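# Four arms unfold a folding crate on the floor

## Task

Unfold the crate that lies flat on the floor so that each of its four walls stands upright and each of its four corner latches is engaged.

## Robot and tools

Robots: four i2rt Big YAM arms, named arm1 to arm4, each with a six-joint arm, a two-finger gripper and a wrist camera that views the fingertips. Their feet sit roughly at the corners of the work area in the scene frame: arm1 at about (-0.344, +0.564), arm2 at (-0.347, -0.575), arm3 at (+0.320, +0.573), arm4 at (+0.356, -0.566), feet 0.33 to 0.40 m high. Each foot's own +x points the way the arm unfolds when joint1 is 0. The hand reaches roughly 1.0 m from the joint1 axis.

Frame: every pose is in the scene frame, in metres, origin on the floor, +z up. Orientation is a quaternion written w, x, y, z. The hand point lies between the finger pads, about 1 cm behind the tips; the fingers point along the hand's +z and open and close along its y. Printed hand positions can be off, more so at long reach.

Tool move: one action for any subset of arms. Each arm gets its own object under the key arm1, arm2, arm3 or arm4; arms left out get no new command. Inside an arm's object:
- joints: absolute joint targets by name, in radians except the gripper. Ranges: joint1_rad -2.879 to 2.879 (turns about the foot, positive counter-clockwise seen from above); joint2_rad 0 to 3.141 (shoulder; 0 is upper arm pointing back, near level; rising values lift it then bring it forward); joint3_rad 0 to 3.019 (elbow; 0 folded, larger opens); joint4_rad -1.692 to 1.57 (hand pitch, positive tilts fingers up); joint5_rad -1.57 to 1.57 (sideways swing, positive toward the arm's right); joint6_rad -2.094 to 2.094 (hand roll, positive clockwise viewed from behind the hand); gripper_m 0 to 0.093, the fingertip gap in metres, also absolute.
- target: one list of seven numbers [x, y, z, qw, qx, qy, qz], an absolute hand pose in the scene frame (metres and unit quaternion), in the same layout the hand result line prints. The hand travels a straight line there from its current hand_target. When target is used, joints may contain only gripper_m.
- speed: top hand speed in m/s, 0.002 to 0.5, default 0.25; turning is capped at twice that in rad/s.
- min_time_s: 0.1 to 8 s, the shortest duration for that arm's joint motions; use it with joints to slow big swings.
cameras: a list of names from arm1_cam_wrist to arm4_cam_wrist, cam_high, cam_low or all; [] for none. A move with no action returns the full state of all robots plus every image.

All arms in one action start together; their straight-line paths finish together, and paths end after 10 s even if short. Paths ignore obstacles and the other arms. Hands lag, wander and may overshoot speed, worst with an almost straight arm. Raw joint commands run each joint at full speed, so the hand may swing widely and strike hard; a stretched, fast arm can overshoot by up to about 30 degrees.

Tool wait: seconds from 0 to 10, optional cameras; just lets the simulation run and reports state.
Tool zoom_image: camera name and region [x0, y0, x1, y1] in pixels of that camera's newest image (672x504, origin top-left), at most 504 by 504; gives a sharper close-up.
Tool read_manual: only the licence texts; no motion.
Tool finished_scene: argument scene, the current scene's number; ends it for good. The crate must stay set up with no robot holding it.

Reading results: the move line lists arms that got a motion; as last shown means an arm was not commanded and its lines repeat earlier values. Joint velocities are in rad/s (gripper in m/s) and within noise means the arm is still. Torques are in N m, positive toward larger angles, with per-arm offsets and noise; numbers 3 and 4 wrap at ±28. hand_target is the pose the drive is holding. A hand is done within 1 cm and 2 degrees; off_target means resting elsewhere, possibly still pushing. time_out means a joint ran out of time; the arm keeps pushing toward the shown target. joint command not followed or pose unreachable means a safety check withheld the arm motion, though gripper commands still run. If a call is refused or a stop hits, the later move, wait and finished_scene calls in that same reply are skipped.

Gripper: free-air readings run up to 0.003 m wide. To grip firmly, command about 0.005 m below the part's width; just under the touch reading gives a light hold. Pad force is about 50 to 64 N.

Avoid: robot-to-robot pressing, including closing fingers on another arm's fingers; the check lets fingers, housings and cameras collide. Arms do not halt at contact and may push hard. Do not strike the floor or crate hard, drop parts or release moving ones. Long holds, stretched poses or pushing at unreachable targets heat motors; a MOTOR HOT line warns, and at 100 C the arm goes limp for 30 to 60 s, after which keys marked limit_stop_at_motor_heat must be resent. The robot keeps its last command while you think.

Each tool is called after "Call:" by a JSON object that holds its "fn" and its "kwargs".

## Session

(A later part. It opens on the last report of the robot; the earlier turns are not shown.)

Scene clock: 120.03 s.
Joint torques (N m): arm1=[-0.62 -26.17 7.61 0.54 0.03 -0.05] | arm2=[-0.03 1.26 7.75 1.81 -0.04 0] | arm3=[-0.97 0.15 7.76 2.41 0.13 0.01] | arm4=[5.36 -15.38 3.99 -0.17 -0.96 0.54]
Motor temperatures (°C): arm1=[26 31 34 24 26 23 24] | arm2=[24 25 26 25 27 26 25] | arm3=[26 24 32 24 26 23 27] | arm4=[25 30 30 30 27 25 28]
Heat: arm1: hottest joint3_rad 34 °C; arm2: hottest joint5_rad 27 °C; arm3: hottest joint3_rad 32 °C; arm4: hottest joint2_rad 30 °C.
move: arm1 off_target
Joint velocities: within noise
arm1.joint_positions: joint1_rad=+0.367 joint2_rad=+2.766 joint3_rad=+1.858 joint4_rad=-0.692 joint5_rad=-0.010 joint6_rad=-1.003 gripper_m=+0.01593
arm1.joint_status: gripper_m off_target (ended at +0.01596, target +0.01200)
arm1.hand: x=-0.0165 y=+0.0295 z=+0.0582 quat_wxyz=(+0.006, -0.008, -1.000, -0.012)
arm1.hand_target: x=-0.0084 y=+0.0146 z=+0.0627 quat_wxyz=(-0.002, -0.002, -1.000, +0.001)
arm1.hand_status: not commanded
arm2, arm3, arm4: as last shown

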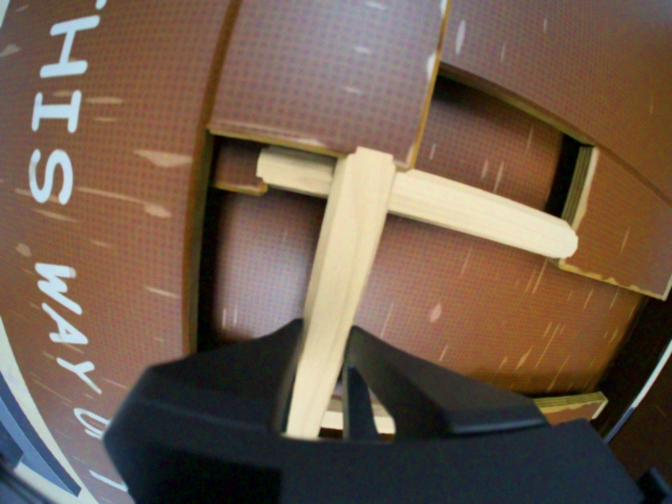

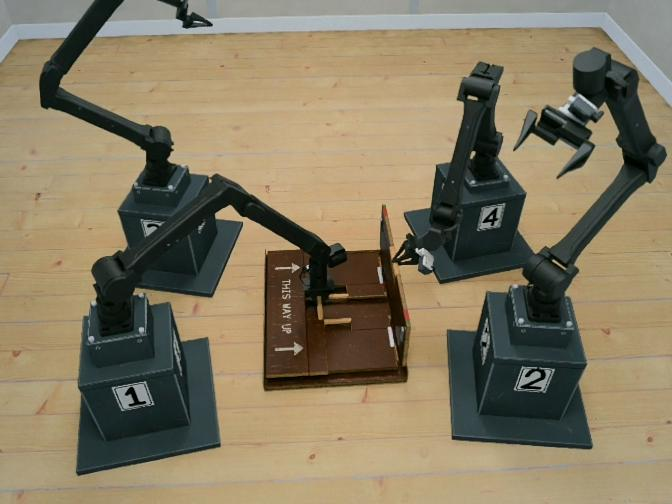

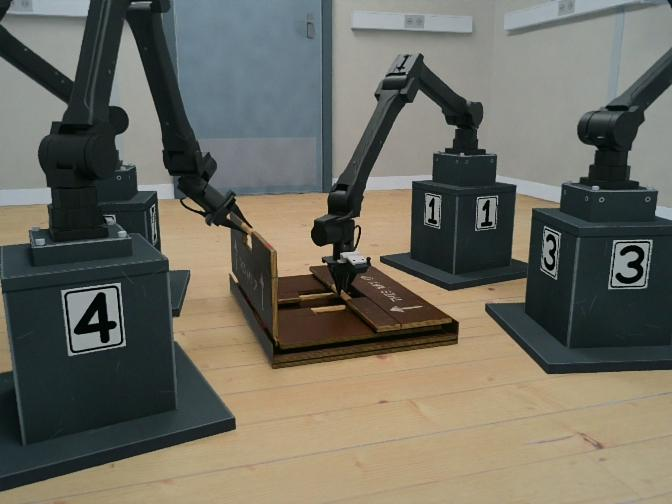

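Call:
{"fn": "move", "kwargs": {"arm1": {"target": [-0.008, 0.032, 0.128, 0, 0, 0.9945, -0.1045], "speed": 0.15}, "arm4": {"target": [-0.034, -0.240, 0.238, -0.3827, 0.9239, 0, 0], "speed": 0.1}}}

Call:
{"fn": "move", "kwargs": {"arm1": {"target": [-0.008, 0.078, 0.192, 0, 0, 0.9763, -0.2164], "speed": 0.15}, "arm4": {"joints": {"gripper_m": 0.03}}, "cameras": ["arm1_cam_wrist", "arm4_cam_wrist", "cam_high", "cam_low"]}}

Scene clock: 131.37 s.
Joint torques (N m): arm1=[0.44 -28.22 4.08 0.72 0.32 0.04] | arm2=[-0.09 1.26 7.73 1.8 -0.04 0] | arm3=[-0.67 0.15 7.87 2.4 0.11 0.03] | arm4=[4.66 -15.15 4.45 -0.01 -1.12 0.44]
Motor temperatures (°C): arm1=[26 32 34 24 26 23 25] | arm2=[24 25 26 25 27 26 25] | arm3=[26 24 32 24 26 23 27] | arm4=[25 30 29 30 27 25 28]
Heat: arm1: hottest joint3_rad 34 °C; arm2: hottest joint5_rad 27 °C; arm3: hottest joint3_rad 32 °C; arm4: hottest joint2_rad 30 °C.
move: arm1 off_target; arm4 off_target
Joint velocities: within noise
arm1.joint_positions: joint1_rad=+0.402 joint2_rad=+2.584 joint3_rad=+1.575 joint4_rad=-0.410 joint5_rad=+0.100 joint6_rad=-0.978 gripper_m=+0.01578
arm1.joint_status: not commanded
arm1.hand: x=-0.0170 y=+0.0362 z=+0.1072 quat_wxyz=(+0.002, -0.006, -0.996, +0.094)
arm1.hand_target: x=-0.0056 y=+0.0316 z=+0.1275 quat_wxyz=(-0.004, +0.001, -0.994, +0.105)
arm1.hand_status: off_target (0.023 m and 1.4 deg from the pose sent, 0.070 m and 13.5 deg at the start)
arm2, arm3: as last shown
arm4.joint_positions: joint1_rad=+0.844 joint2_rad=+2.019 joint3_rad=+0.892 joint4_rad=+0.021 joint5_rad=+0.718 joint6_rad=-0.662 gripper_m=+0.01623
arm4.joint_status: not commanded
arm4.hand: x=-0.0241 y=-0.2168 z=+0.2485 quat_wxyz=(-0.404, +0.914, -0.016, +0.011)
arm4.hand_target: x=-0.0329 y=-0.2395 z=+0.2384 quat_wxyz=(-0.383, +0.924, +0.000, +0.001)
arm4.hand_status: off_target (0.027 m and 3.5 deg from the pose sent, 0.027 m and 3.5 deg at the start)
pictures: none

Scene clock: 132.73 s.
Joint torques (N m): arm1=[0.79 -24.41 3.19 0.84 0.39 0.03] | arm2=[-0.09 1.32 7.75 1.81 -0.04 0] | arm3=[-0.03 0.32 7.62 2.3 0.12 0.05] | arm4=[3.78 -14.92 4.48 0.24 -0.35 0.34]
Motor temperatures (°C): arm1=[26 32 33 24 26 23 25] | arm2=[24 25 26 25 27 26 25] | arm3=[26 24 32 24 26 23 27] | arm4=[25 30 29 30 27 25 28]
Heat: arm1: hottest joint3_rad 33 °C; arm2: hottest joint5_rad 27 °C; arm3: hottest joint3_rad 32 °C; arm4: hottest joint2_rad 30 °C.
move: arm1 off_target; arm4 done
Joint velocities: within noise
arm1.joint_positions: joint1_rad=+0.482 joint2_rad=+2.360 joint3_rad=+1.252 joint4_rad=-0.135 joint5_rad=+0.260 joint6_rad=-0.928 gripper_m=+0.01492
arm1.joint_status: not commanded
arm1.hand: x=-0.0179 y=+0.0739 z=+0.1790 quat_wxyz=(+0.006, -0.009, -0.978, +0.209)
arm1.hand_target: x=-0.0115 y=+0.0770 z=+0.1915 quat_wxyz=(+0.003, -0.001, -0.977, +0.214)
arm1.hand_status: off_target (0.017 m and 1.5 deg from the pose sent, 0.095 m and 14.2 deg at the start)
arm2, arm3: as last shown
arm4.joint_positions: joint1_rad=+0.856 joint2_rad=+2.016 joint3_rad=+0.891 joint4_rad=+0.015 joint5_rad=+0.695 joint6_rad=-0.653 gripper_m=+0.02998
arm4.joint_status: all done
arm4.hand: x=-0.0297 y=-0.2242 z=+0.2467 quat_wxyz=(-0.395, +0.919, -0.011, +0.002)
arm4.hand_target: x=-0.0324 y=-0.2403 z=+0.2380 quat_wxyz=(-0.382, +0.924, +0.001, +0.001)
arm4.hand_status: not commanded

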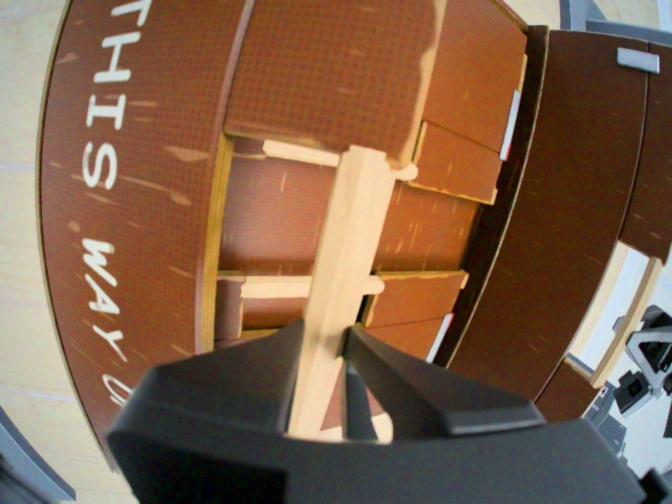

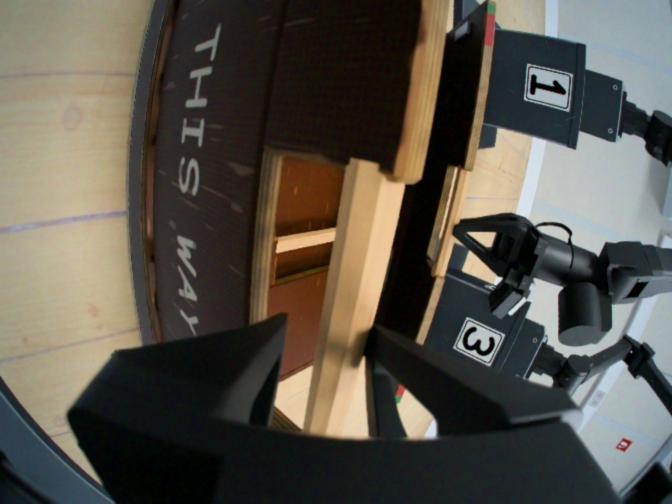

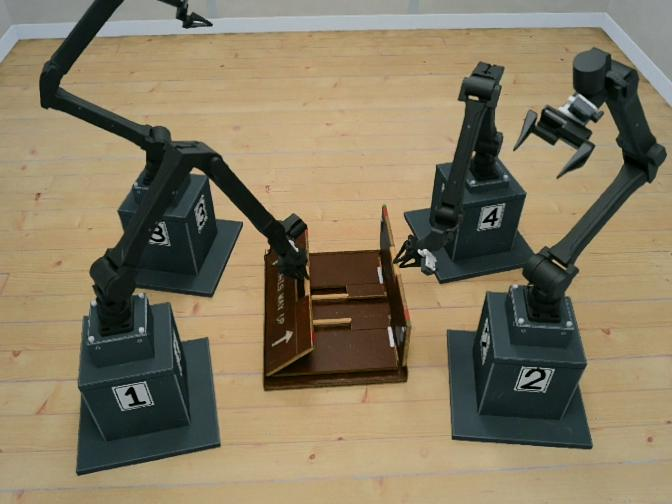

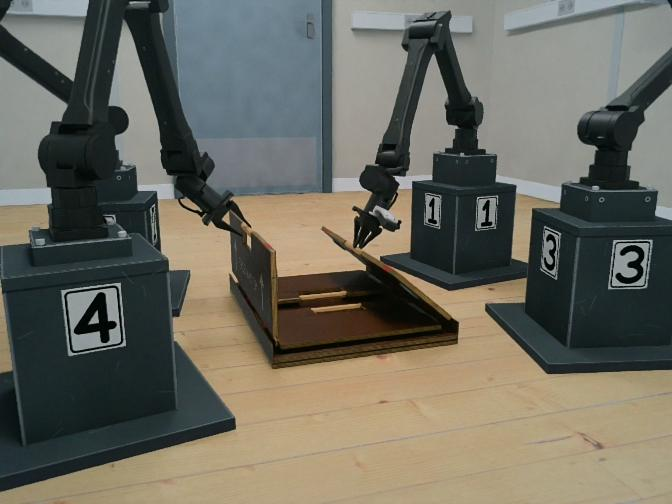

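Call:
{"fn": "move", "kwargs": {"arm1": {"target": [-0.008, 0.136, 0.226, 0, 0, 0.9537, -0.3007], "speed": 0.15}}}

Call:
{"fn": "move", "kwargs": {"arm1": {"target": [-0.008, 0.192, 0.238, 0, 0, 0.9272, -0.3746], "speed": 0.12}}}

Call:
{"fn": "move", "kwargs": {"arm1": {"target": [-0.008, 0.232, 0.238, 0, 0, 0.9239, -0.3827], "speed": 0.1}, "cameras": ["arm1_cam_wrist", "arm4_cam_wrist", "cam_high", "cam_low"]}}

Scene clock: 135.80 s.
Joint torques (N m): arm1=[1.73 -22.18 2.29 1.37 0.2 0.13] | arm2=[-0.09 1.32 7.75 1.81 -0.04 0] | arm3=[-0.67 0.09 7.82 2.32 0.11 0.01] | arm4=[3.78 -14.92 4.46 0.24 -0.35 0.34]
Motor temperatures (°C): arm1=[26 32 33 24 26 23 25] | arm2=[24 25 26 25 27 26 25] | arm3=[26 24 32 24 26 23 27] | arm4=[25 30 29 30 27 25 28]
Heat: arm1: hottest joint3_rad 33 °C; arm2: hottest joint5_rad 27 °C; arm3: hottest joint3_rad 32 °C; arm4: hottest joint2_rad 30 °C.
move: arm1 off_target
Joint velocities: within noise
arm1.joint_positions: joint1_rad=+0.586 joint2_rad=+2.237 joint3_rad=+1.020 joint4_rad=+0.098 joint5_rad=+0.427 joint6_rad=-0.872 gripper_m=+0.01369
arm1.joint_status: not commanded
arm1.hand: x=-0.0186 y=+0.1232 z=+0.2195 quat_wxyz=(+0.009, -0.012, -0.953, +0.304)
arm1.hand_target: x=-0.0113 y=+0.1327 z=+0.2264 quat_wxyz=(+0.004, -0.003, -0.953, +0.303)
arm1.hand_status: off_target (0.018 m and 1.8 deg from the pose sent, 0.078 m and 10.9 deg at the start)
arm2, arm3, arm4: as last shown
pictures: none

Scene clock: 137.10 s.
Joint torques (N m): arm1=[0.5 -18.96 2.24 2.04 0.54 0.25] | arm2=[-0.09 1.32 7.75 1.81 -0.04 0] | arm3=[-0.85 -0.21 7.58 2.37 0.1 0.03] | arm4=[3.78 -14.92 4.48 0.24 -0.35 0.34]
Motor temperatures (°C): arm1=[26 32 33 24 26 23 25] | arm2=[24 25 26 25 27 26 25] | arm3=[26 24 32 24 26 23 27] | arm4=[25 30 29 30 27 25 28]
Heat: arm1: hottest joint3_rad 33 °C; arm2: hottest joint5_rad 27 °C; arm3: hottest joint3_rad 32 °C; arm4: hottest joint2_rad 30 °C.
move: arm1 off_target
Joint velocities: within noise
arm1.joint_positions: joint1_rad=+0.751 joint2_rad=+2.200 joint3_rad=+0.848 joint4_rad=+0.281 joint5_rad=+0.574 joint6_rad=-0.826 gripper_m=+0.01198
arm1.joint_status: not commanded
arm1.hand: x=-0.0087 y=+0.1972 z=+0.2307 quat_wxyz=(+0.009, +0.020, -0.931, +0.365)
arm1.hand_target: x=-0.0043 y=+0.1954 z=+0.2375 quat_wxyz=(-0.002, +0.010, -0.928, +0.373)
arm1.hand_status: off_target (0.009 m and 2.8 deg from the pose sent, 0.072 m and 8.8 deg at the start)
arm2, arm3, arm4: as last shown
arm4.hand_target: x=-0.0324 y=-0.2403 z=+0.2380 quat_wxyz=(-0.383, +0.924, +0.001, +0.001)
pictures: none

Scene clock: 138.30 s.
Joint torques (N m): arm1=[-0.44 -18.73 1.84 1.92 0.59 0.27] | arm2=[-0.03 1.26 7.73 1.81 -0.04 0] | arm3=[-0.5 -0.44 7.76 2.19 0.11 -0.01] | arm4=[3.78 -14.92 4.48 0.24 -0.35 0.34]
Motor temperatures (°C): arm1=[26 32 33 24 26 23 25] | arm2=[24 25 26 25 27 26 25] | arm3=[26 24 32 24 26 23 27] | arm4=[25 30 29 30 27 25 28]
Heat: arm1: hottest joint3_rad 33 °C; arm2: hottest joint5_rad 27 °C; arm3: hottest joint3_rad 32 °C; arm4: hottest joint2_rad 30 °C.
move: arm1 done
Joint velocities: within noise
arm1.joint_positions: joint1_rad=+0.827 joint2_rad=+2.188 joint3_rad=+0.790 joint4_rad=+0.291 joint5_rad=+0.636 joint6_rad=-0.733 gripper_m=+0.01198
arm1.joint_status: not commanded
arm1.hand: x=-0.0118 y=+0.2326 z=+0.2324 quat_wxyz=(+0.011, +0.010, -0.926, +0.377)
arm1.hand_target: x=-0.0082 y=+0.2311 z=+0.2385 quat_wxyz=(+0.000, +0.000, -0.924, +0.383)
arm1.hand_status: done (0.007 m and 1.8 deg from the pose sent, 0.036 m and 3.3 deg at the start)
arm2.joint_positions: joint1_rad=+0.742 joint2_rad=+0.634 joint3_rad=+1.438 joint4_rad=-1.211 joint5_rad=-0.133 joint6_rad=-0.320 gripper_m=+0.09396
arm2.joint_status: not commanded
arm2.hand: x=-0.5072 y=-0.3840 z=+0.9710 quat_wxyz=(-0.284, +0.802, -0.229, -0.472)
arm2.hand_target: x=-0.5054 y=-0.3866 z=+0.9837 quat_wxyz=(-0.292, +0.795, -0.226, -0.481)
arm2.hand_status: not commanded
arm3.joint_positions: joint1_rad=+0.368 joint2_rad=+0.623 joint3_rad=+1.401 joint4_rad=-1.238 joint5_rad=-0.070 joint6_rad=+0.635 gripper_m=+0.09396
arm3.joint_status: not commanded
arm3.hand: x=+0.3681 y=+0.3300 z=+0.9365 quat_wxyz=(-0.499, -0.717, -0.455, +0.173)
arm3.hand_target: x=+0.3677 y=+0.3328 z=+0.9459 quat_wxyz=(-0.507, -0.712, -0.452, +0.176)
arm3.hand_status: not commanded
arm4: as last shown

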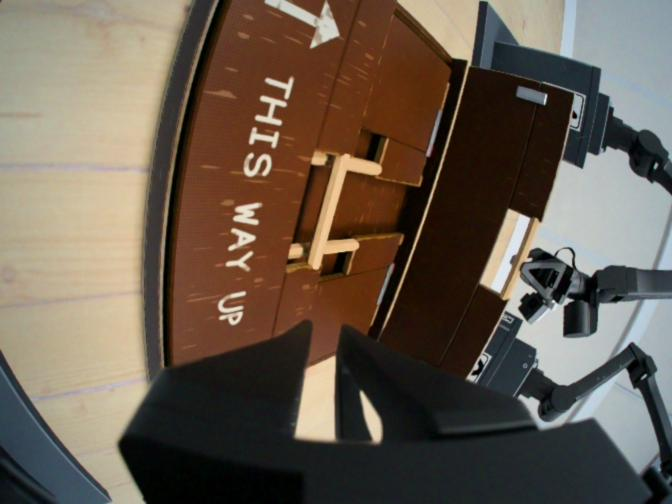

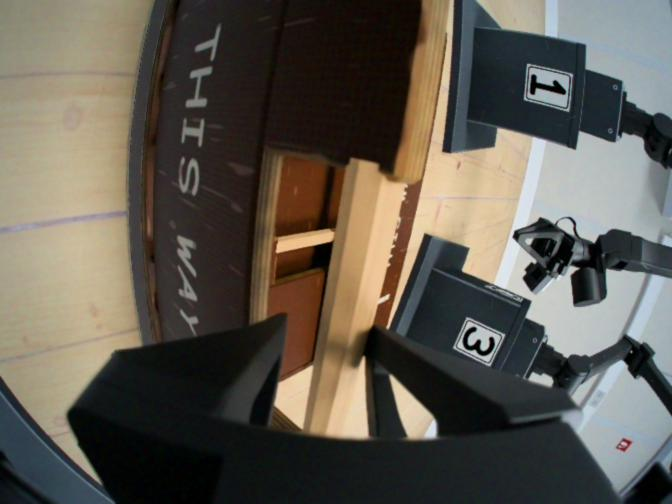

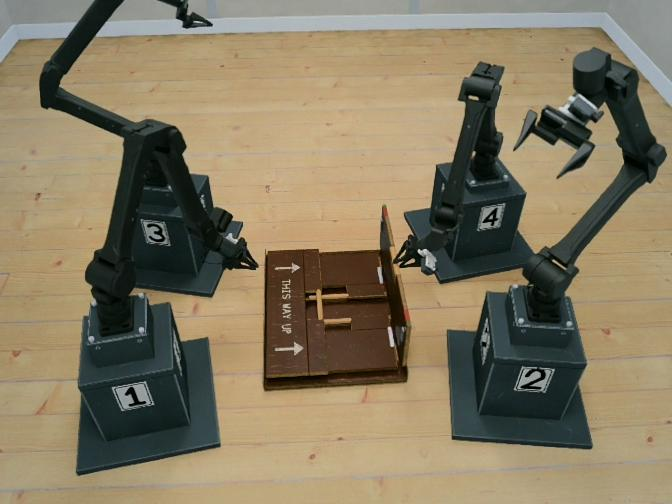

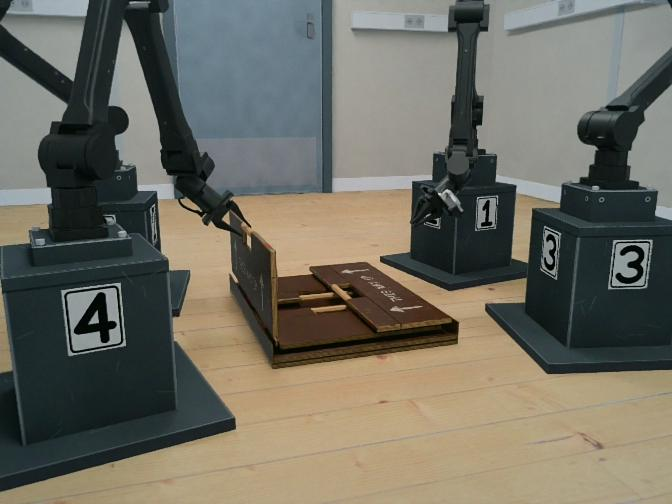

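Call:
{"fn": "move", "kwargs": {"arm1": {"target": [-0.008, 0.015, 0.150, 0, 0, 1, 0], "speed": 0.35, "joints": {"gripper_m": 0.055}}, "cameras": ["arm1_cam_wrist"]}}

Call:
{"fn": "move", "kwargs": {"arm1": {"target": [-0.008, 0.0145, 0.049, 0, 0, 1, 0], "speed": 0.15}}}

Call:
{"fn": "move", "kwargs": {"arm1": {"joints": {"gripper_m": 0.006}}, "cameras": ["arm1_cam_wrist"]}}

Scene clock: 144.23 s.
Joint torques (N m): arm1=[-0.09 -23.88 8.58 0.08 0.01 -0.09] | arm2=[-0.09 1.32 7.73 1.81 -0.04 0] | arm3=[-0.67 0.15 7.76 2.4 0.12 0.02] | arm4=[3.78 -14.86 4.48 0.24 -0.35 0.34]
Motor temperatures (°C): arm1=[26 32 32 24 26 23 25] | arm2=[24 25 26 25 27 26 25] | arm3=[26 24 32 24 26 23 27] | arm4=[25 29 29 30 27 25 27]
Heat: arm1: hottest joint2_rad 32 °C; arm2: hottest joint5_rad 27 °C; arm3: hottest joint3_rad 32 °C; arm4: hottest joint4_rad 30 °C.
move: arm1 off_target
Joint velocities: arm1=[within noise] | arm2=[-0.015 0.005 -0.007 -0.046 -0.007 -0.022 0] | arm3=[within noise] | arm4=[within noise]
arm1.joint_positions: joint1_rad=+0.366 joint2_rad=+2.567 joint3_rad=+1.729 joint4_rad=-0.750 joint5_rad=-0.008 joint6_rad=-0.993 gripper_m=+0.05494
arm1.joint_status: all done
arm1.hand: x=-0.0164 y=+0.0283 z=+0.1487 quat_wxyz=(+0.004, -0.014, -1.000, -0.007)
arm1.hand_target: x=-0.0068 y=+0.0176 z=+0.1489 quat_wxyz=(-0.001, -0.004, -1.000, +0.000)
arm1.hand_status: off_target (0.016 m and 1.8 deg from the pose sent, 0.233 m and 44.3 deg at the start)
arm2, arm3, arm4: as last shown

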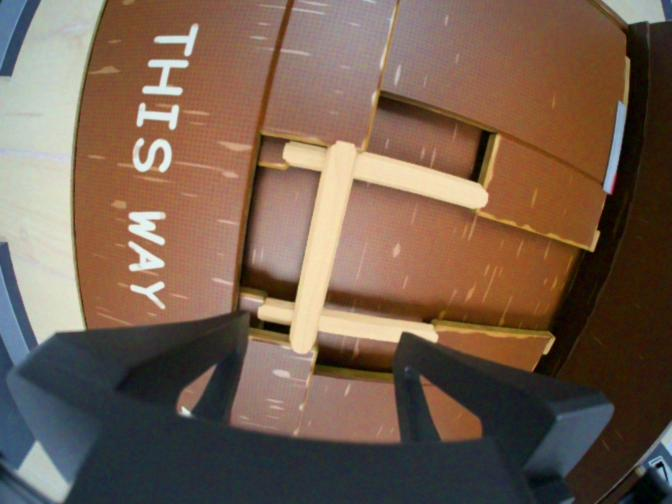

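Scene clock: 145.80 s.
Joint torques (N m): arm1=[0.38 -25.64 7.47 0.64 0.1 -0.07] | arm2=[-0.09 1.32 7.75 1.81 -0.05 0] | arm3=[-0.38 -0.03 7.76 2.4 0.11 0.03] | arm4=[3.78 -14.92 4.48 0.23 -0.35 0.34]
Motor temperatures (°C): arm1=[26 32 32 24 26 23 25] | arm2=[24 25 26 25 27 26 25] | arm3=[26 24 32 24 26 23 27] | arm4=[25 29 29 30 27 25 27]
Heat: arm1: hottest joint2_rad 32 °C; arm2: hottest joint5_rad 27 °C; arm3: hottest joint3_rad 32 °C; arm4: hottest joint4_rad 30 °C.
move: arm1 off_target
Joint velocities: within noise
arm1.joint_positions: joint1_rad=+0.366 joint2_rad=+2.797 joint3_rad=+1.881 joint4_rad=-0.692 joint5_rad=-0.008 joint6_rad=-1.004 gripper_m=+0.05494
arm1.joint_status: not commanded
arm1.hand: x=-0.0187 y=+0.0305 z=+0.0449 quat_wxyz=(+0.009, -0.008, -1.000, -0.015)
arm1.hand_target: x=-0.0083 y=+0.0152 z=+0.0497 quat_wxyz=(+0.000, +0.000, -1.000, +0.001)
arm1.hand_status: off_target (0.020 m and 2.2 deg from the pose sent, 0.101 m and 1.8 deg at the start)
arm2, arm3, arm4: as last shown
pictures: none

Scene clock: 146.47 s.
Joint torques (N m): arm1=[-0.32 -26.29 7.68 0.7 0.22 -0.2] | arm2=[-0.09 1.26 7.75 1.8 -0.04 0] | arm3=[-0.97 0.56 7.68 2.39 0.11 0.04] | arm4=[3.78 -14.92 4.46 0.24 -0.35 0.34]
Motor temperatures (°C): arm1=[26 31 32 24 26 23 25] | arm2=[24 25 26 25 27 26 25] | arm3=[26 24 32 24 26 23 27] | arm4=[25 29 29 30 27 25 27]
Heat: arm1: hottest joint3_rad 32 °C; arm2: hottest joint5_rad 27 °C; arm3: hottest joint3_rad 32 °C; arm4: hottest joint4_rad 30 °C.
move: arm1 off_target
Joint velocities: within noise
arm1.joint_positions: joint1_rad=+0.363 joint2_rad=+2.797 joint3_rad=+1.881 joint4_rad=-0.690 joint5_rad=-0.019 joint6_rad=-0.989 gripper_m=+0.01774
arm1.joint_status: gripper_m off_target (ended at +0.01777, target +0.00600)
arm1.hand: x=-0.0186 y=+0.0302 z=+0.0449 quat_wxyz=(+0.004, -0.018, -1.000, -0.017)
arm1.hand_target: x=-0.0091 y=+0.0156 z=+0.0494 quat_wxyz=(-0.004, -0.002, -1.000, -0.002)
arm1.hand_status: not commanded
arm2, arm3, arm4: as last shown

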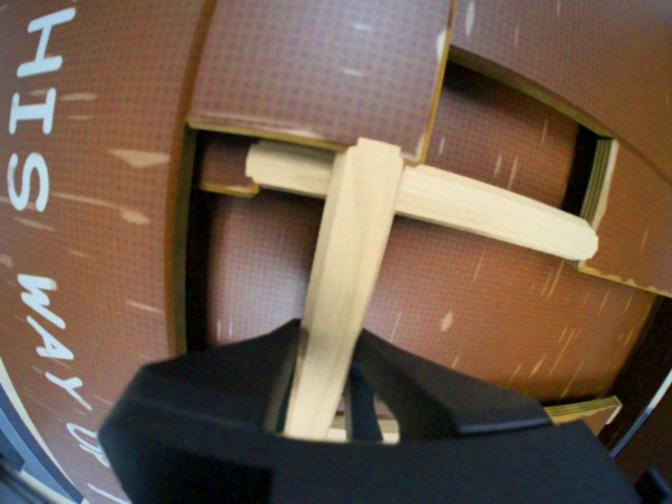

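Call:
{"fn": "move", "kwargs": {"arm1": {"target": [-0.008, 0.041, 0.143, 0, 0, 0.9945, -0.1045], "speed": 0.13}}}

Call:
{"fn": "move", "kwargs": {"arm1": {"target": [-0.008, 0.093, 0.204, 0, 0, 0.9703, -0.2419], "speed": 0.13}}}

Call:
{"fn": "move", "kwargs": {"arm1": {"target": [-0.008, 0.153, 0.238, 0, 0, 0.9336, -0.3584], "speed": 0.12}, "cameras": ["arm1_cam_wrist", "cam_low"]}}

Scene clock: 152.70 s.
Joint torques (N m): arm1=[0.91 -28.34 3.99 0.49 0.4 -0.17] | arm2=[-0.03 1.26 7.75 1.78 -0.04 0] | arm3=[-0.26 -0.56 7.82 2.41 0.11 0.02] | arm4=[3.78 -14.92 4.46 0.24 -0.35 0.34]
Motor temperatures (°C): arm1=[26 31 33 24 26 23 25] | arm2=[24 25 26 25 27 26 25] | arm3=[26 24 33 24 26 23 27] | arm4=[25 29 29 30 27 25 27]
Heat: arm1: hottest joint3_rad 33 °C; arm2: hottest joint5_rad 27 °C; arm3: hottest joint3_rad 33 °C; arm4: hottest joint4_rad 30 °C.
move: arm1 off_target
Joint velocities: within noise
arm1.joint_positions: joint1_rad=+0.405 joint2_rad=+2.545 joint3_rad=+1.534 joint4_rad=-0.402 joint5_rad=+0.105 joint6_rad=-0.946 gripper_m=+0.01744
arm1.joint_status: not commanded
arm1.hand: x=-0.0191 y=+0.0415 z=+0.1204 quat_wxyz=(+0.001, -0.021, -0.995, +0.097)
arm1.hand_target: x=-0.0081 y=+0.0376 z=+0.1425 quat_wxyz=(-0.002, -0.001, -0.994, +0.108)
arm1.hand_status: off_target (0.025 m and 2.6 deg from the pose sent, 0.099 m and 14.1 deg at the start)
arm2, arm3, arm4: as last shown
pictures: none

Scene clock: 154.30 s.
Joint torques (N m): arm1=[1.03 -24.47 3 0.9 0.59 -0.16] | arm2=[-0.09 1.32 7.75 1.81 -0.04 0] | arm3=[-0.56 0.26 7.65 2.29 0.11 0.02] | arm4=[3.78 -14.92 4.48 0.24 -0.35 0.34]
Motor temperatures (°C): arm1=[26 31 32 24 26 23 25] | arm2=[24 25 26 25 27 26 25] | arm3=[26 24 33 24 26 23 27] | arm4=[25 29 29 30 27 25 27]
Heat: arm1: hottest joint3_rad 32 °C; arm2: hottest joint5_rad 27 °C; arm3: hottest joint3_rad 33 °C; arm4: hottest joint4_rad 30 °C.
move: arm1 off_target
Joint velocities: within noise
arm1.joint_positions: joint1_rad=+0.504 joint2_rad=+2.324 joint3_rad=+1.180 joint4_rad=-0.064 joint5_rad=+0.297 joint6_rad=-0.885 gripper_m=+0.01694
arm1.joint_status: not commanded
arm1.hand: x=-0.0207 y=+0.0877 z=+0.1883 quat_wxyz=(+0.002, -0.025, -0.972, +0.233)
arm1.hand_target: x=-0.0117 y=+0.0918 z=+0.2030 quat_wxyz=(+0.003, -0.001, -0.971, +0.239)
arm1.hand_status: off_target (0.021 m and 3.1 deg from the pose sent, 0.099 m and 17.0 deg at the start)
arm2, arm3: as last shown
arm4.joint_positions: joint1_rad=+0.856 joint2_rad=+2.016 joint3_rad=+0.891 joint4_rad=+0.015 joint5_rad=+0.695 joint6_rad=-0.653 gripper_m=+0.02998
arm4.joint_status: not commanded
arm4.hand: x=-0.0297 y=-0.2242 z=+0.2467 quat_wxyz=(-0.395, +0.919, -0.011, +0.002)
arm4.hand_target: x=-0.0324 y=-0.2403 z=+0.2380 quat_wxyz=(-0.383, +0.924, +0.001, +0.001)
arm4.hand_status: not commanded
pictures: none

Scene clock: 155.87 s.
Joint torques (N m): arm1=[2.49 -22.48 1.89 1.43 0.42 -0.19] | arm2=[-0.03 1.32 7.76 1.8 -0.04 0] | arm3=[-0.91 0.38 7.66 2.25 0.11 0.03] | arm4=[3.78 -14.92 4.46 0.24 -0.35 0.34]
Motor temperatures (°C): arm1=[26 31 32 24 26 23 25] | arm2=[24 25 26 25 27 26 25] | arm3=[26 24 33 24 26 23 27] | arm4=[25 29 29 30 27 25 27]
Heat: arm1: hottest joint3_rad 32 °C; arm2: hottest joint5_rad 27 °C; arm3: hottest joint3_rad 33 °C; arm4: hottest joint4_rad 30 °C.
move: arm1 off_target
Joint velocities: within noise
arm1.joint_positions: joint1_rad=+0.636 joint2_rad=+2.235 joint3_rad=+0.937 joint4_rad=+0.245 joint5_rad=+0.521 joint6_rad=-0.834 gripper_m=+0.01688
arm1.joint_status: not commanded
arm1.hand: x=-0.0219 y=+0.1429 z=+0.2239 quat_wxyz=(+0.006, -0.026, -0.935, +0.354)
arm1.hand_target: x=-0.0080 y=+0.1515 z=+0.2376 quat_wxyz=(+0.001, +0.001, -0.933, +0.359)
arm1.hand_status: off_target (0.022 m and 3.1 deg from the pose sent, 0.083 m and 15.4 deg at the start)
arm2, arm3, arm4: as last shown

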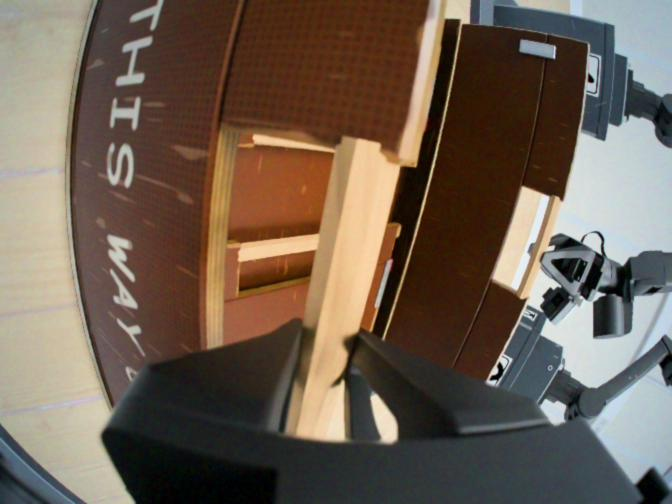

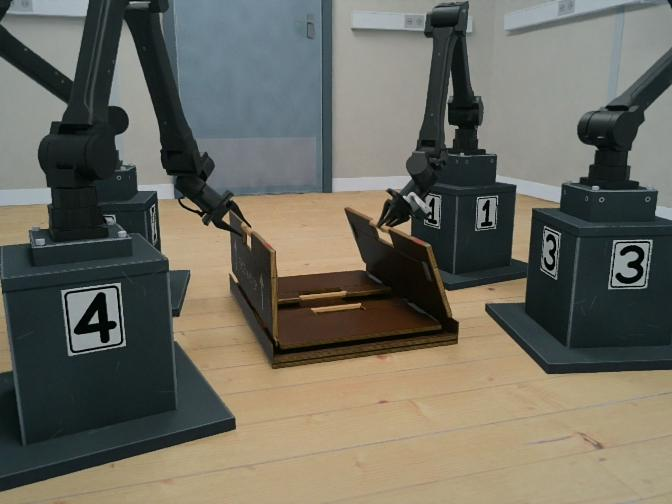

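Call:
{"fn": "move", "kwargs": {"arm1": {"target": [-0.008, 0.185, 0.252, 0, 0, 0.9063, -0.4226], "speed": 0.12}, "arm2": {"target": [-0.12, -0.01, 0.40, 0, 0.7071, -0.7071, 0], "speed": 0.45, "joints": {"gripper_m": 0.055}}, "arm3": {"target": [0.07, 0.02, 0.40, 0, 0.7071, 0.7071, 0], "speed": 0.45, "joints": {"gripper_m": 0.055}}}}

Call:
{"fn": "move", "kwargs": {"arm1": {"target": [-0.008, 0.220, 0.254, 0, 0, 0.8746, -0.4848], "speed": 0.1}, "cameras": ["all"]}}

Scene clock: 167.17 s.
Joint torques (N m): arm1=[2.61 -21.54 1.25 1.8 0.76 -0.17] | arm2=[0.5 -23.18 9.02 -0.14 0.07 0.07] | arm3=[-1.44 -17.96 9.68 -0.18 0.2 -0.05] | arm4=[3.78 -14.92 4.48 0.23 -0.35 0.34]
Motor temperatures (°C): arm1=[26 31 31 24 26 23 25] | arm2=[24 25 26 25 27 26 25] | arm3=[26 24 33 24 26 23 27] | arm4=[25 29 28 30 27 25 27]
Heat: arm1: hottest joint2_rad 31 °C; arm2: hottest joint5_rad 27 °C; arm3: hottest joint3_rad 33 °C; arm4: hottest joint4_rad 30 °C.
move: arm1 off_target; arm2 off_target; arm3 off_target
Joint velocities: within noise
arm1.joint_positions: joint1_rad=+0.723 joint2_rad=+2.232 joint3_rad=+0.838 joint4_rad=+0.408 joint5_rad=+0.654 joint6_rad=-0.811 gripper_m=+0.01688
arm1.joint_status: not commanded
arm1.hand: x=-0.0229 y=+0.1768 z=+0.2349 quat_wxyz=(+0.007, -0.024, -0.910, +0.414)
arm1.hand_target: x=-0.0082 y=+0.1840 z=+0.2516 quat_wxyz=(+0.000, +0.000, -0.906, +0.423)
arm1.hand_status: off_target (0.024 m and 3.1 deg from the pose sent, 0.052 m and 9.1 deg at the start)
arm2.joint_positions: joint1_rad=-0.243 joint2_rad=+2.094 joint3_rad=+1.579 joint4_rad=-1.125 joint5_rad=-0.007 joint6_rad=-0.391 gripper_m=+0.05513
arm2.joint_status: all done
arm2.hand: x=-0.1310 y=-0.0311 z=+0.3734 quat_wxyz=(+0.033, +0.711, -0.702, +0.010)
arm2.hand_target: x=-0.1222 y=-0.0158 z=+0.3981 quat_wxyz=(+0.009, +0.707, -0.707, +0.002)
arm2.hand_status: off_target (0.036 m and 4.0 deg from the pose sent, 0.785 m and 86.3 deg at the start)
arm3.joint_positions: joint1_rad=-0.201 joint2_rad=+2.047 joint3_rad=+1.585 joint4_rad=-1.138 joint5_rad=+0.002 joint6_rad=-0.408 gripper_m=+0.05512
arm3.joint_status: all done
arm3.hand: x=+0.0807 y=+0.0336 z=+0.3887 quat_wxyz=(+0.005, -0.710, -0.704, -0.014)
arm3.hand_target: x=+0.0689 y=+0.0233 z=+0.3974 quat_wxyz=(+0.003, -0.710, -0.704, -0.004)
arm3.hand_status: off_target (0.021 m and 1.8 deg from the pose sent, 0.688 m and 68.1 deg at the start)
arm4: as last shown
pictures: none

Scene clock: 168.37 s.
Joint torques (N m): arm1=[3.14 -20.19 0.18 2.61 1.33 -0.19] | arm2=[-0.44 -23.18 9.01 -0.14 0.07 0.07] | arm3=[-1.32 -18.08 9.7 -0.28 0.2 -0.05] | arm4=[3.78 -14.92 4.48 0.24 -0.35 0.34]
Motor temperatures (°C): arm1=[26 31 31 24 26 23 25] | arm2=[24 25 26 25 27 26 25] | arm3=[26 24 33 24 26 23 27] | arm4=[25 29 28 30 27 25 27]
Heat: arm1: hottest joint2_rad 31 °C; arm2: hottest joint5_rad 27 °C; arm3: hottest joint3_rad 33 °C; arm4: hottest joint4_rad 30 °C.
move: arm1 off_target
Joint velocities: within noise
arm1.joint_positions: joint1_rad=+0.812 joint2_rad=+2.271 joint3_rad=+0.775 joint4_rad=+0.569 joint5_rad=+0.797 joint6_rad=-0.793 gripper_m=+0.01688
arm1.joint_status: not commanded
arm1.hand: x=-0.0235 y=+0.2067 z=+0.2392 quat_wxyz=(+0.009, -0.025, -0.881, +0.472)
arm1.hand_target: x=-0.0084 y=+0.2184 z=+0.2535 quat_wxyz=(+0.001, +0.000, -0.874, +0.485)
arm1.hand_status: off_target (0.025 m and 3.5 deg from the pose sent, 0.050 m and 9.5 deg at the start)
arm2.joint_positions: joint1_rad=-0.241 joint2_rad=+2.094 joint3_rad=+1.579 joint4_rad=-1.125 joint5_rad=-0.007 joint6_rad=-0.391 gripper_m=+0.05513
arm2.joint_status: not commanded
arm2.hand: x=-0.1318 y=-0.0308 z=+0.3734 quat_wxyz=(+0.033, +0.711, -0.702, +0.010)
arm2.hand_target: x=-0.1230 y=-0.0154 z=+0.3981 quat_wxyz=(+0.009, +0.708, -0.706, +0.002)
arm2.hand_status: not commanded
arm3, arm4: as last shown
pictures: arm1_cam_wrist, arm2_cam_wrist, arm3_cam_wrist, arm4_cam_wrist, cam_high, cam_low

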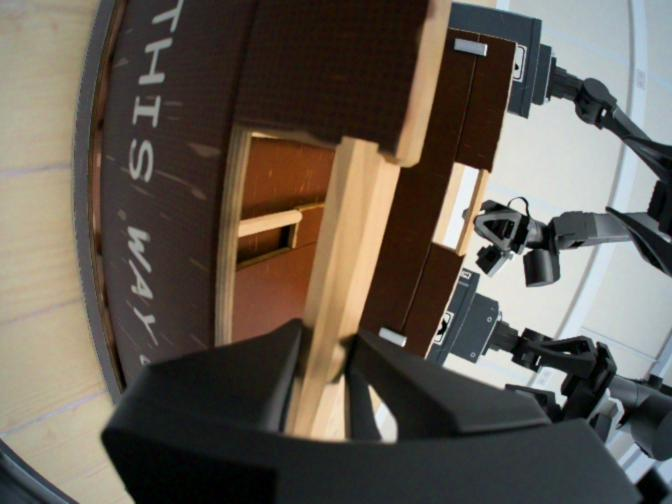

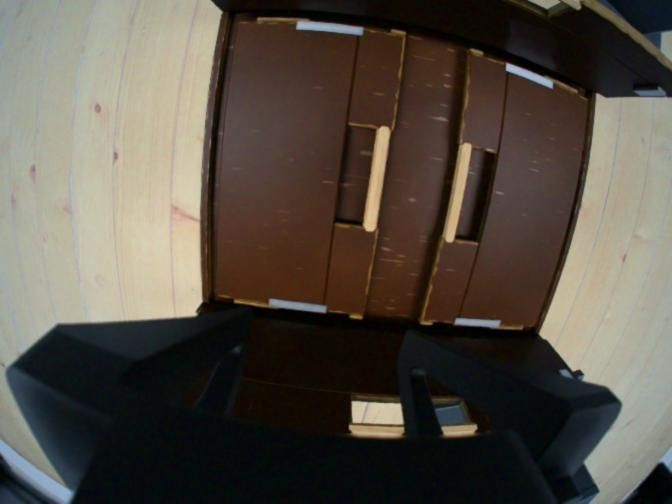

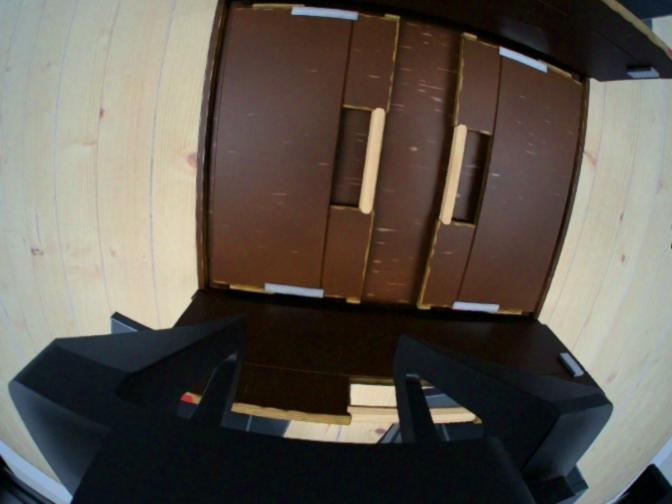

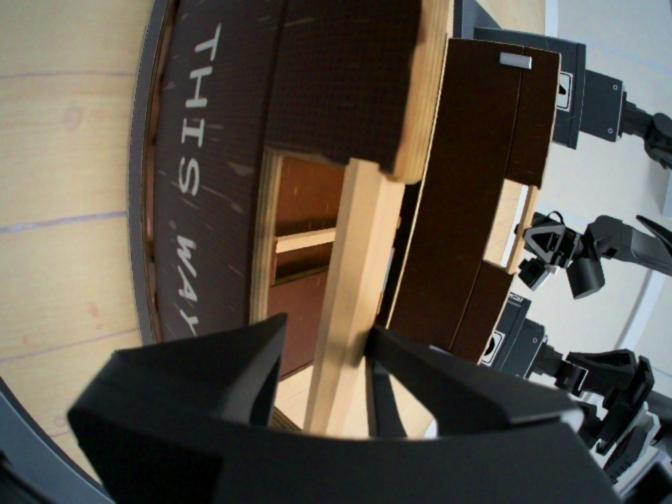

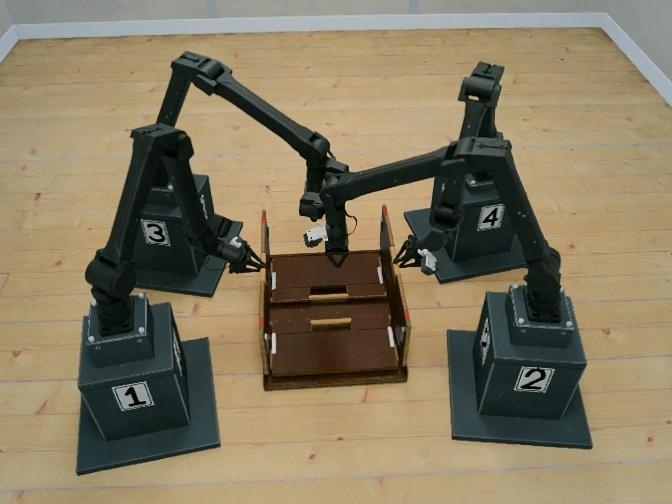

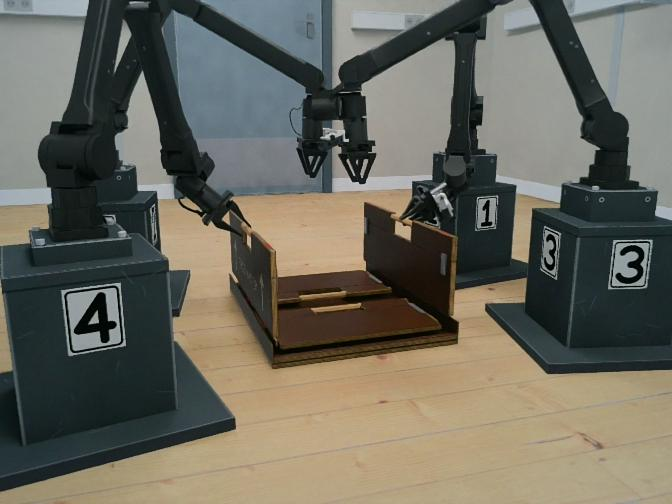

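Call:
{"fn": "move", "kwargs": {"arm2": {"target": [-0.066, 0.006, 0.160, 0, 0.7071, -0.7071, 0], "speed": 0.3}, "cameras": ["arm2_cam_wrist", "cam_low", "cam_high"]}}

Call:
{"fn": "zoom_image", "kwargs": {"camera": "cam_low", "region": [215, 190, 475, 380]}}

Call:
{"fn": "zoom_image", "kwargs": {"camera": "cam_high", "region": [235, 190, 435, 400]}}

Scene clock: 180.77 s.
Joint torques (N m): arm1=[3.66 -20.13 0.24 2.59 1.31 -0.21] | arm2=[-0.09 -24.82 7.25 0.58 0.02 -0.14] | arm3=[-1.14 -17.61 9.72 -0.17 0.19 -0.06] | arm4=[3.78 -14.92 4.48 0.24 -0.35 0.34]
Motor temperatures (°C): arm1=[26 31 31 24 27 24 25] | arm2=[24 27 27 25 27 26 25] | arm3=[26 26 34 24 26 23 27] | arm4=[25 29 28 30 27 25 27]
Heat: arm1: hottest joint2_rad 31 °C; arm2: hottest joint2_rad 27 °C; arm3: hottest joint3_rad 34 °C; arm4: hottest joint4_rad 30 °C.
move: arm2 off_target
Joint velocities: within noise
arm1, arm3, arm4: as last shown
arm2.joint_positions: joint1_rad=-0.312 joint2_rad=+2.538 joint3_rad=+1.719 joint4_rad=-0.801 joint5_rad=-0.004 joint6_rad=-0.440 gripper_m=+0.05513
arm2.joint_status: not commanded
arm2.hand: x=-0.0779 y=-0.0154 z=+0.1474 quat_wxyz=(+0.024, +0.704, -0.710, +0.006)
arm2.hand_target: x=-0.0675 y=+0.0042 z=+0.1604 quat_wxyz=(+0.000, +0.707, -0.707, -0.001)
arm2.hand_status: off_target (0.028 m and 2.8 deg from the pose sent, 0.226 m and 4.0 deg at the start)
pictures: arm2_cam_wrist, cam_high, cam_low

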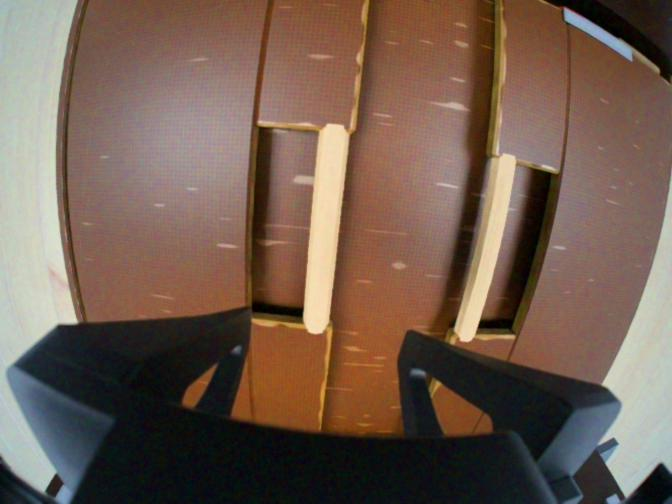

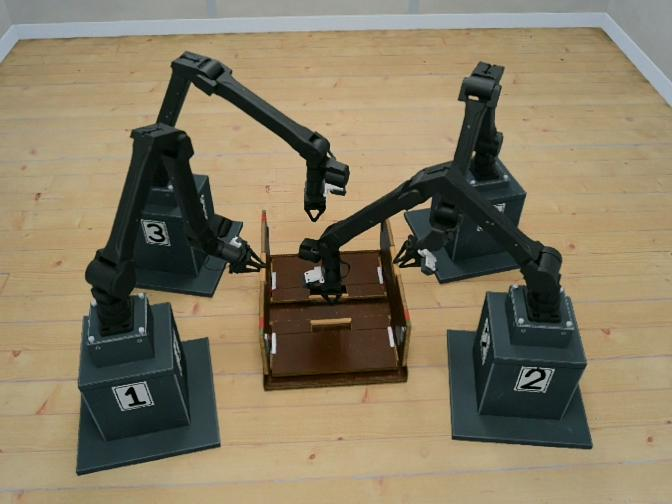

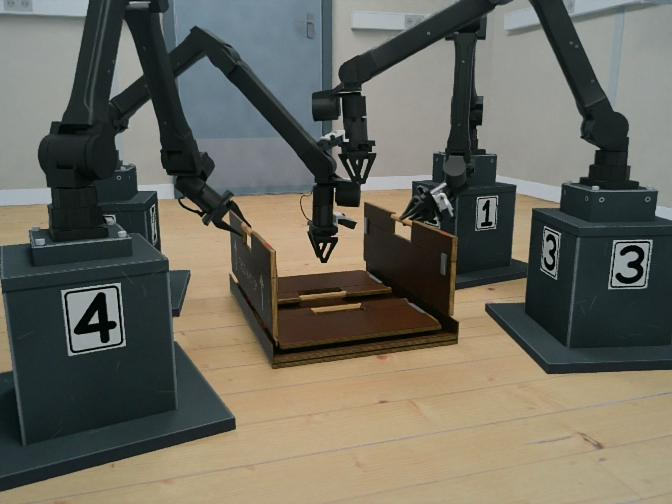

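Scaled by 1.938 from the camera's image (finer frame: 960x720).

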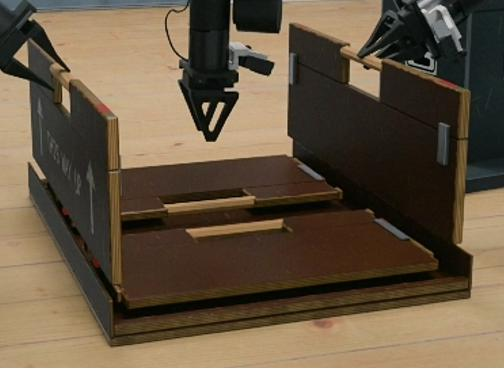

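Scaled by 2.400 from the camera's image (finer frame: 960x720).

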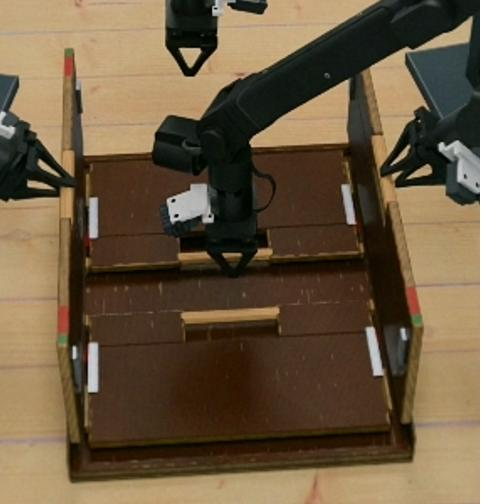

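Call:
{"fn": "move", "kwargs": {"arm2": {"target": [-0.068, 0.010, 0.040, 0, 0.7071, -0.7071, 0], "speed": 0.15}, "cameras": ["arm2_cam_wrist"]}}

Scene clock: 192.00 s.
Joint torques (N m): arm1=[3.6 -20.13 0.13 2.69 1.33 -0.21] | arm2=[0.26 -24.94 6.75 0.58 0.08 -0.07] | arm3=[-1.08 -17.61 9.63 -0.32 0.22 -0.01] | arm4=[3.78 -14.92 4.46 0.24 -0.35 0.34]
Motor temperatures (°C): arm1=[26 32 30 24 27 24 25] | arm2=[24 28 27 25 27 26 25] | arm3=[26 27 35 24 26 23 27] | arm4=[25 28 28 30 27 25 27]
Heat: arm1: hottest joint2_rad 32 °C; arm2: hottest joint2_rad 28 °C; arm3: hottest joint3_rad 35 °C; arm4: hottest joint4_rad 30 °C.
move: arm2 off_target
Joint velocities: within noise
arm1, arm3, arm4: as last shown
arm2.joint_positions: joint1_rad=-0.307 joint2_rad=+2.794 joint3_rad=+1.889 joint4_rad=-0.709 joint5_rad=-0.003 joint6_rad=-0.440 gripper_m=+0.05513
arm2.joint_status: not commanded
arm2.hand: x=-0.0778 y=-0.0093 z=+0.0320 quat_wxyz=(+0.021, +0.706, -0.708, +0.006)
arm2.hand_target: x=-0.0713 y=+0.0096 z=+0.0402 quat_wxyz=(+0.000, +0.709, -0.706, +0.001)
arm2.hand_status: off_target (0.023 m and 2.5 deg from the pose sent, 0.111 m and 2.8 deg at the start)

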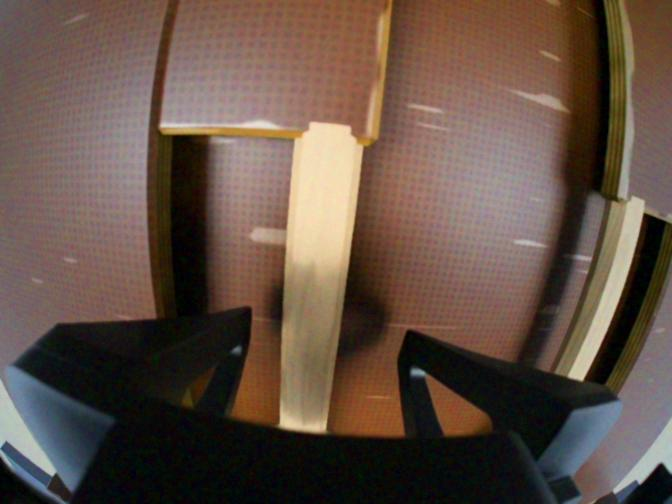

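Call:
{"fn": "move", "kwargs": {"arm2": {"target": [-0.073, 0.010, 0.035, 0, 0.7071, -0.7071, 0], "speed": 0.1}}}

Call:
{"fn": "move", "kwargs": {"arm2": {"joints": {"gripper_m": 0.006}}, "cameras": ["arm2_cam_wrist"]}}

Scene clock: 196.67 s.
Joint torques (N m): arm1=[3.31 -20.37 0.1 2.59 1.31 -0.18] | arm2=[0.5 -24.29 6.94 0.68 0.03 0.01] | arm3=[-1.14 -18.26 9.76 -0.2 0.19 -0.05] | arm4=[3.78 -14.92 4.48 0.24 -0.35 0.34]
Motor temperatures (°C): arm1=[26 32 30 24 27 24 26] | arm2=[24 28 27 25 27 26 25] | arm3=[26 27 35 24 26 23 27] | arm4=[25 28 28 30 27 25 27]
Heat: arm1: hottest joint2_rad 32 °C; arm2: hottest joint2_rad 28 °C; arm3: hottest joint3_rad 35 °C; arm4: hottest joint4_rad 30 °C.
move: arm2 off_target
Joint velocities: within noise
arm1, arm3, arm4: as last shown
arm2.joint_positions: joint1_rad=-0.307 joint2_rad=+2.794 joint3_rad=+1.889 joint4_rad=-0.705 joint5_rad=-0.003 joint6_rad=-0.440 gripper_m=+0.05513
arm2.joint_status: not commanded
arm2.hand: x=-0.0773 y=-0.0083 z=+0.0320 quat_wxyz=(+0.018, +0.706, -0.708, +0.005)
arm2.hand_target: x=-0.0733 y=+0.0095 z=+0.0354 quat_wxyz=(+0.000, +0.707, -0.707, +0.000)
arm2.hand_status: off_target (0.019 m and 2.2 deg from the pose sent, 0.020 m and 2.5 deg at the start)
pictures: none

Scene clock: 197.43 s.
Joint torques (N m): arm1=[3.31 -19.78 0.29 2.56 1.31 -0.17] | arm2=[-0.26 -24.18 6.93 0.83 0.25 0.23] | arm3=[-1.08 -17.79 9.68 -0.2 0.16 -0.03] | arm4=[3.78 -14.92 4.48 0.23 -0.35 0.34]
Motor temperatures (°C): arm1=[26 32 30 24 27 24 26] | arm2=[24 28 27 25 27 26 25] | arm3=[26 27 35 24 26 23 27] | arm4=[25 28 28 30 27 25 27]
Heat: arm1: hottest joint2_rad 32 °C; arm2: hottest joint2_rad 28 °C; arm3: hottest joint3_rad 35 °C; arm4: hottest joint4_rad 30 °C.
move: arm2 off_target
Joint velocities: within noise
arm1, arm3, arm4: as last shown
arm2.joint_positions: joint1_rad=-0.301 joint2_rad=+2.794 joint3_rad=+1.889 joint4_rad=-0.711 joint5_rad=-0.016 joint6_rad=-0.469 gripper_m=+0.01702
arm2.joint_status: gripper_m off_target (ended at +0.01705, target +0.00600)
arm2.hand: x=-0.0836 y=-0.0070 z=+0.0321 quat_wxyz=(+0.024, +0.718, -0.696, +0.000)
arm2.hand_target: x=-0.0729 y=+0.0091 z=+0.0354 quat_wxyz=(+0.002, +0.709, -0.705, -0.004)
arm2.hand_status: not commanded

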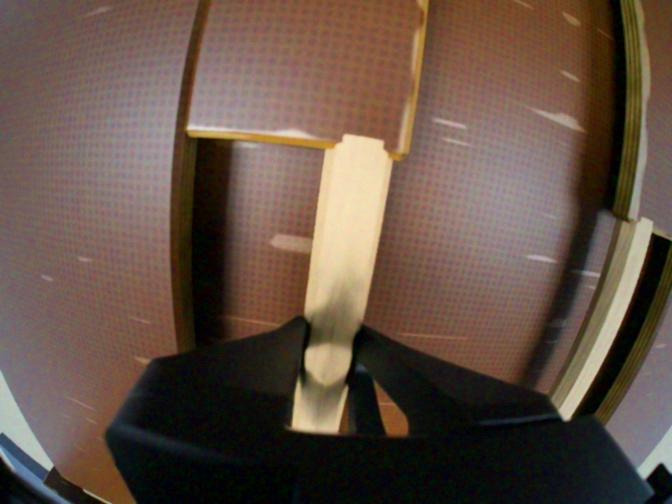

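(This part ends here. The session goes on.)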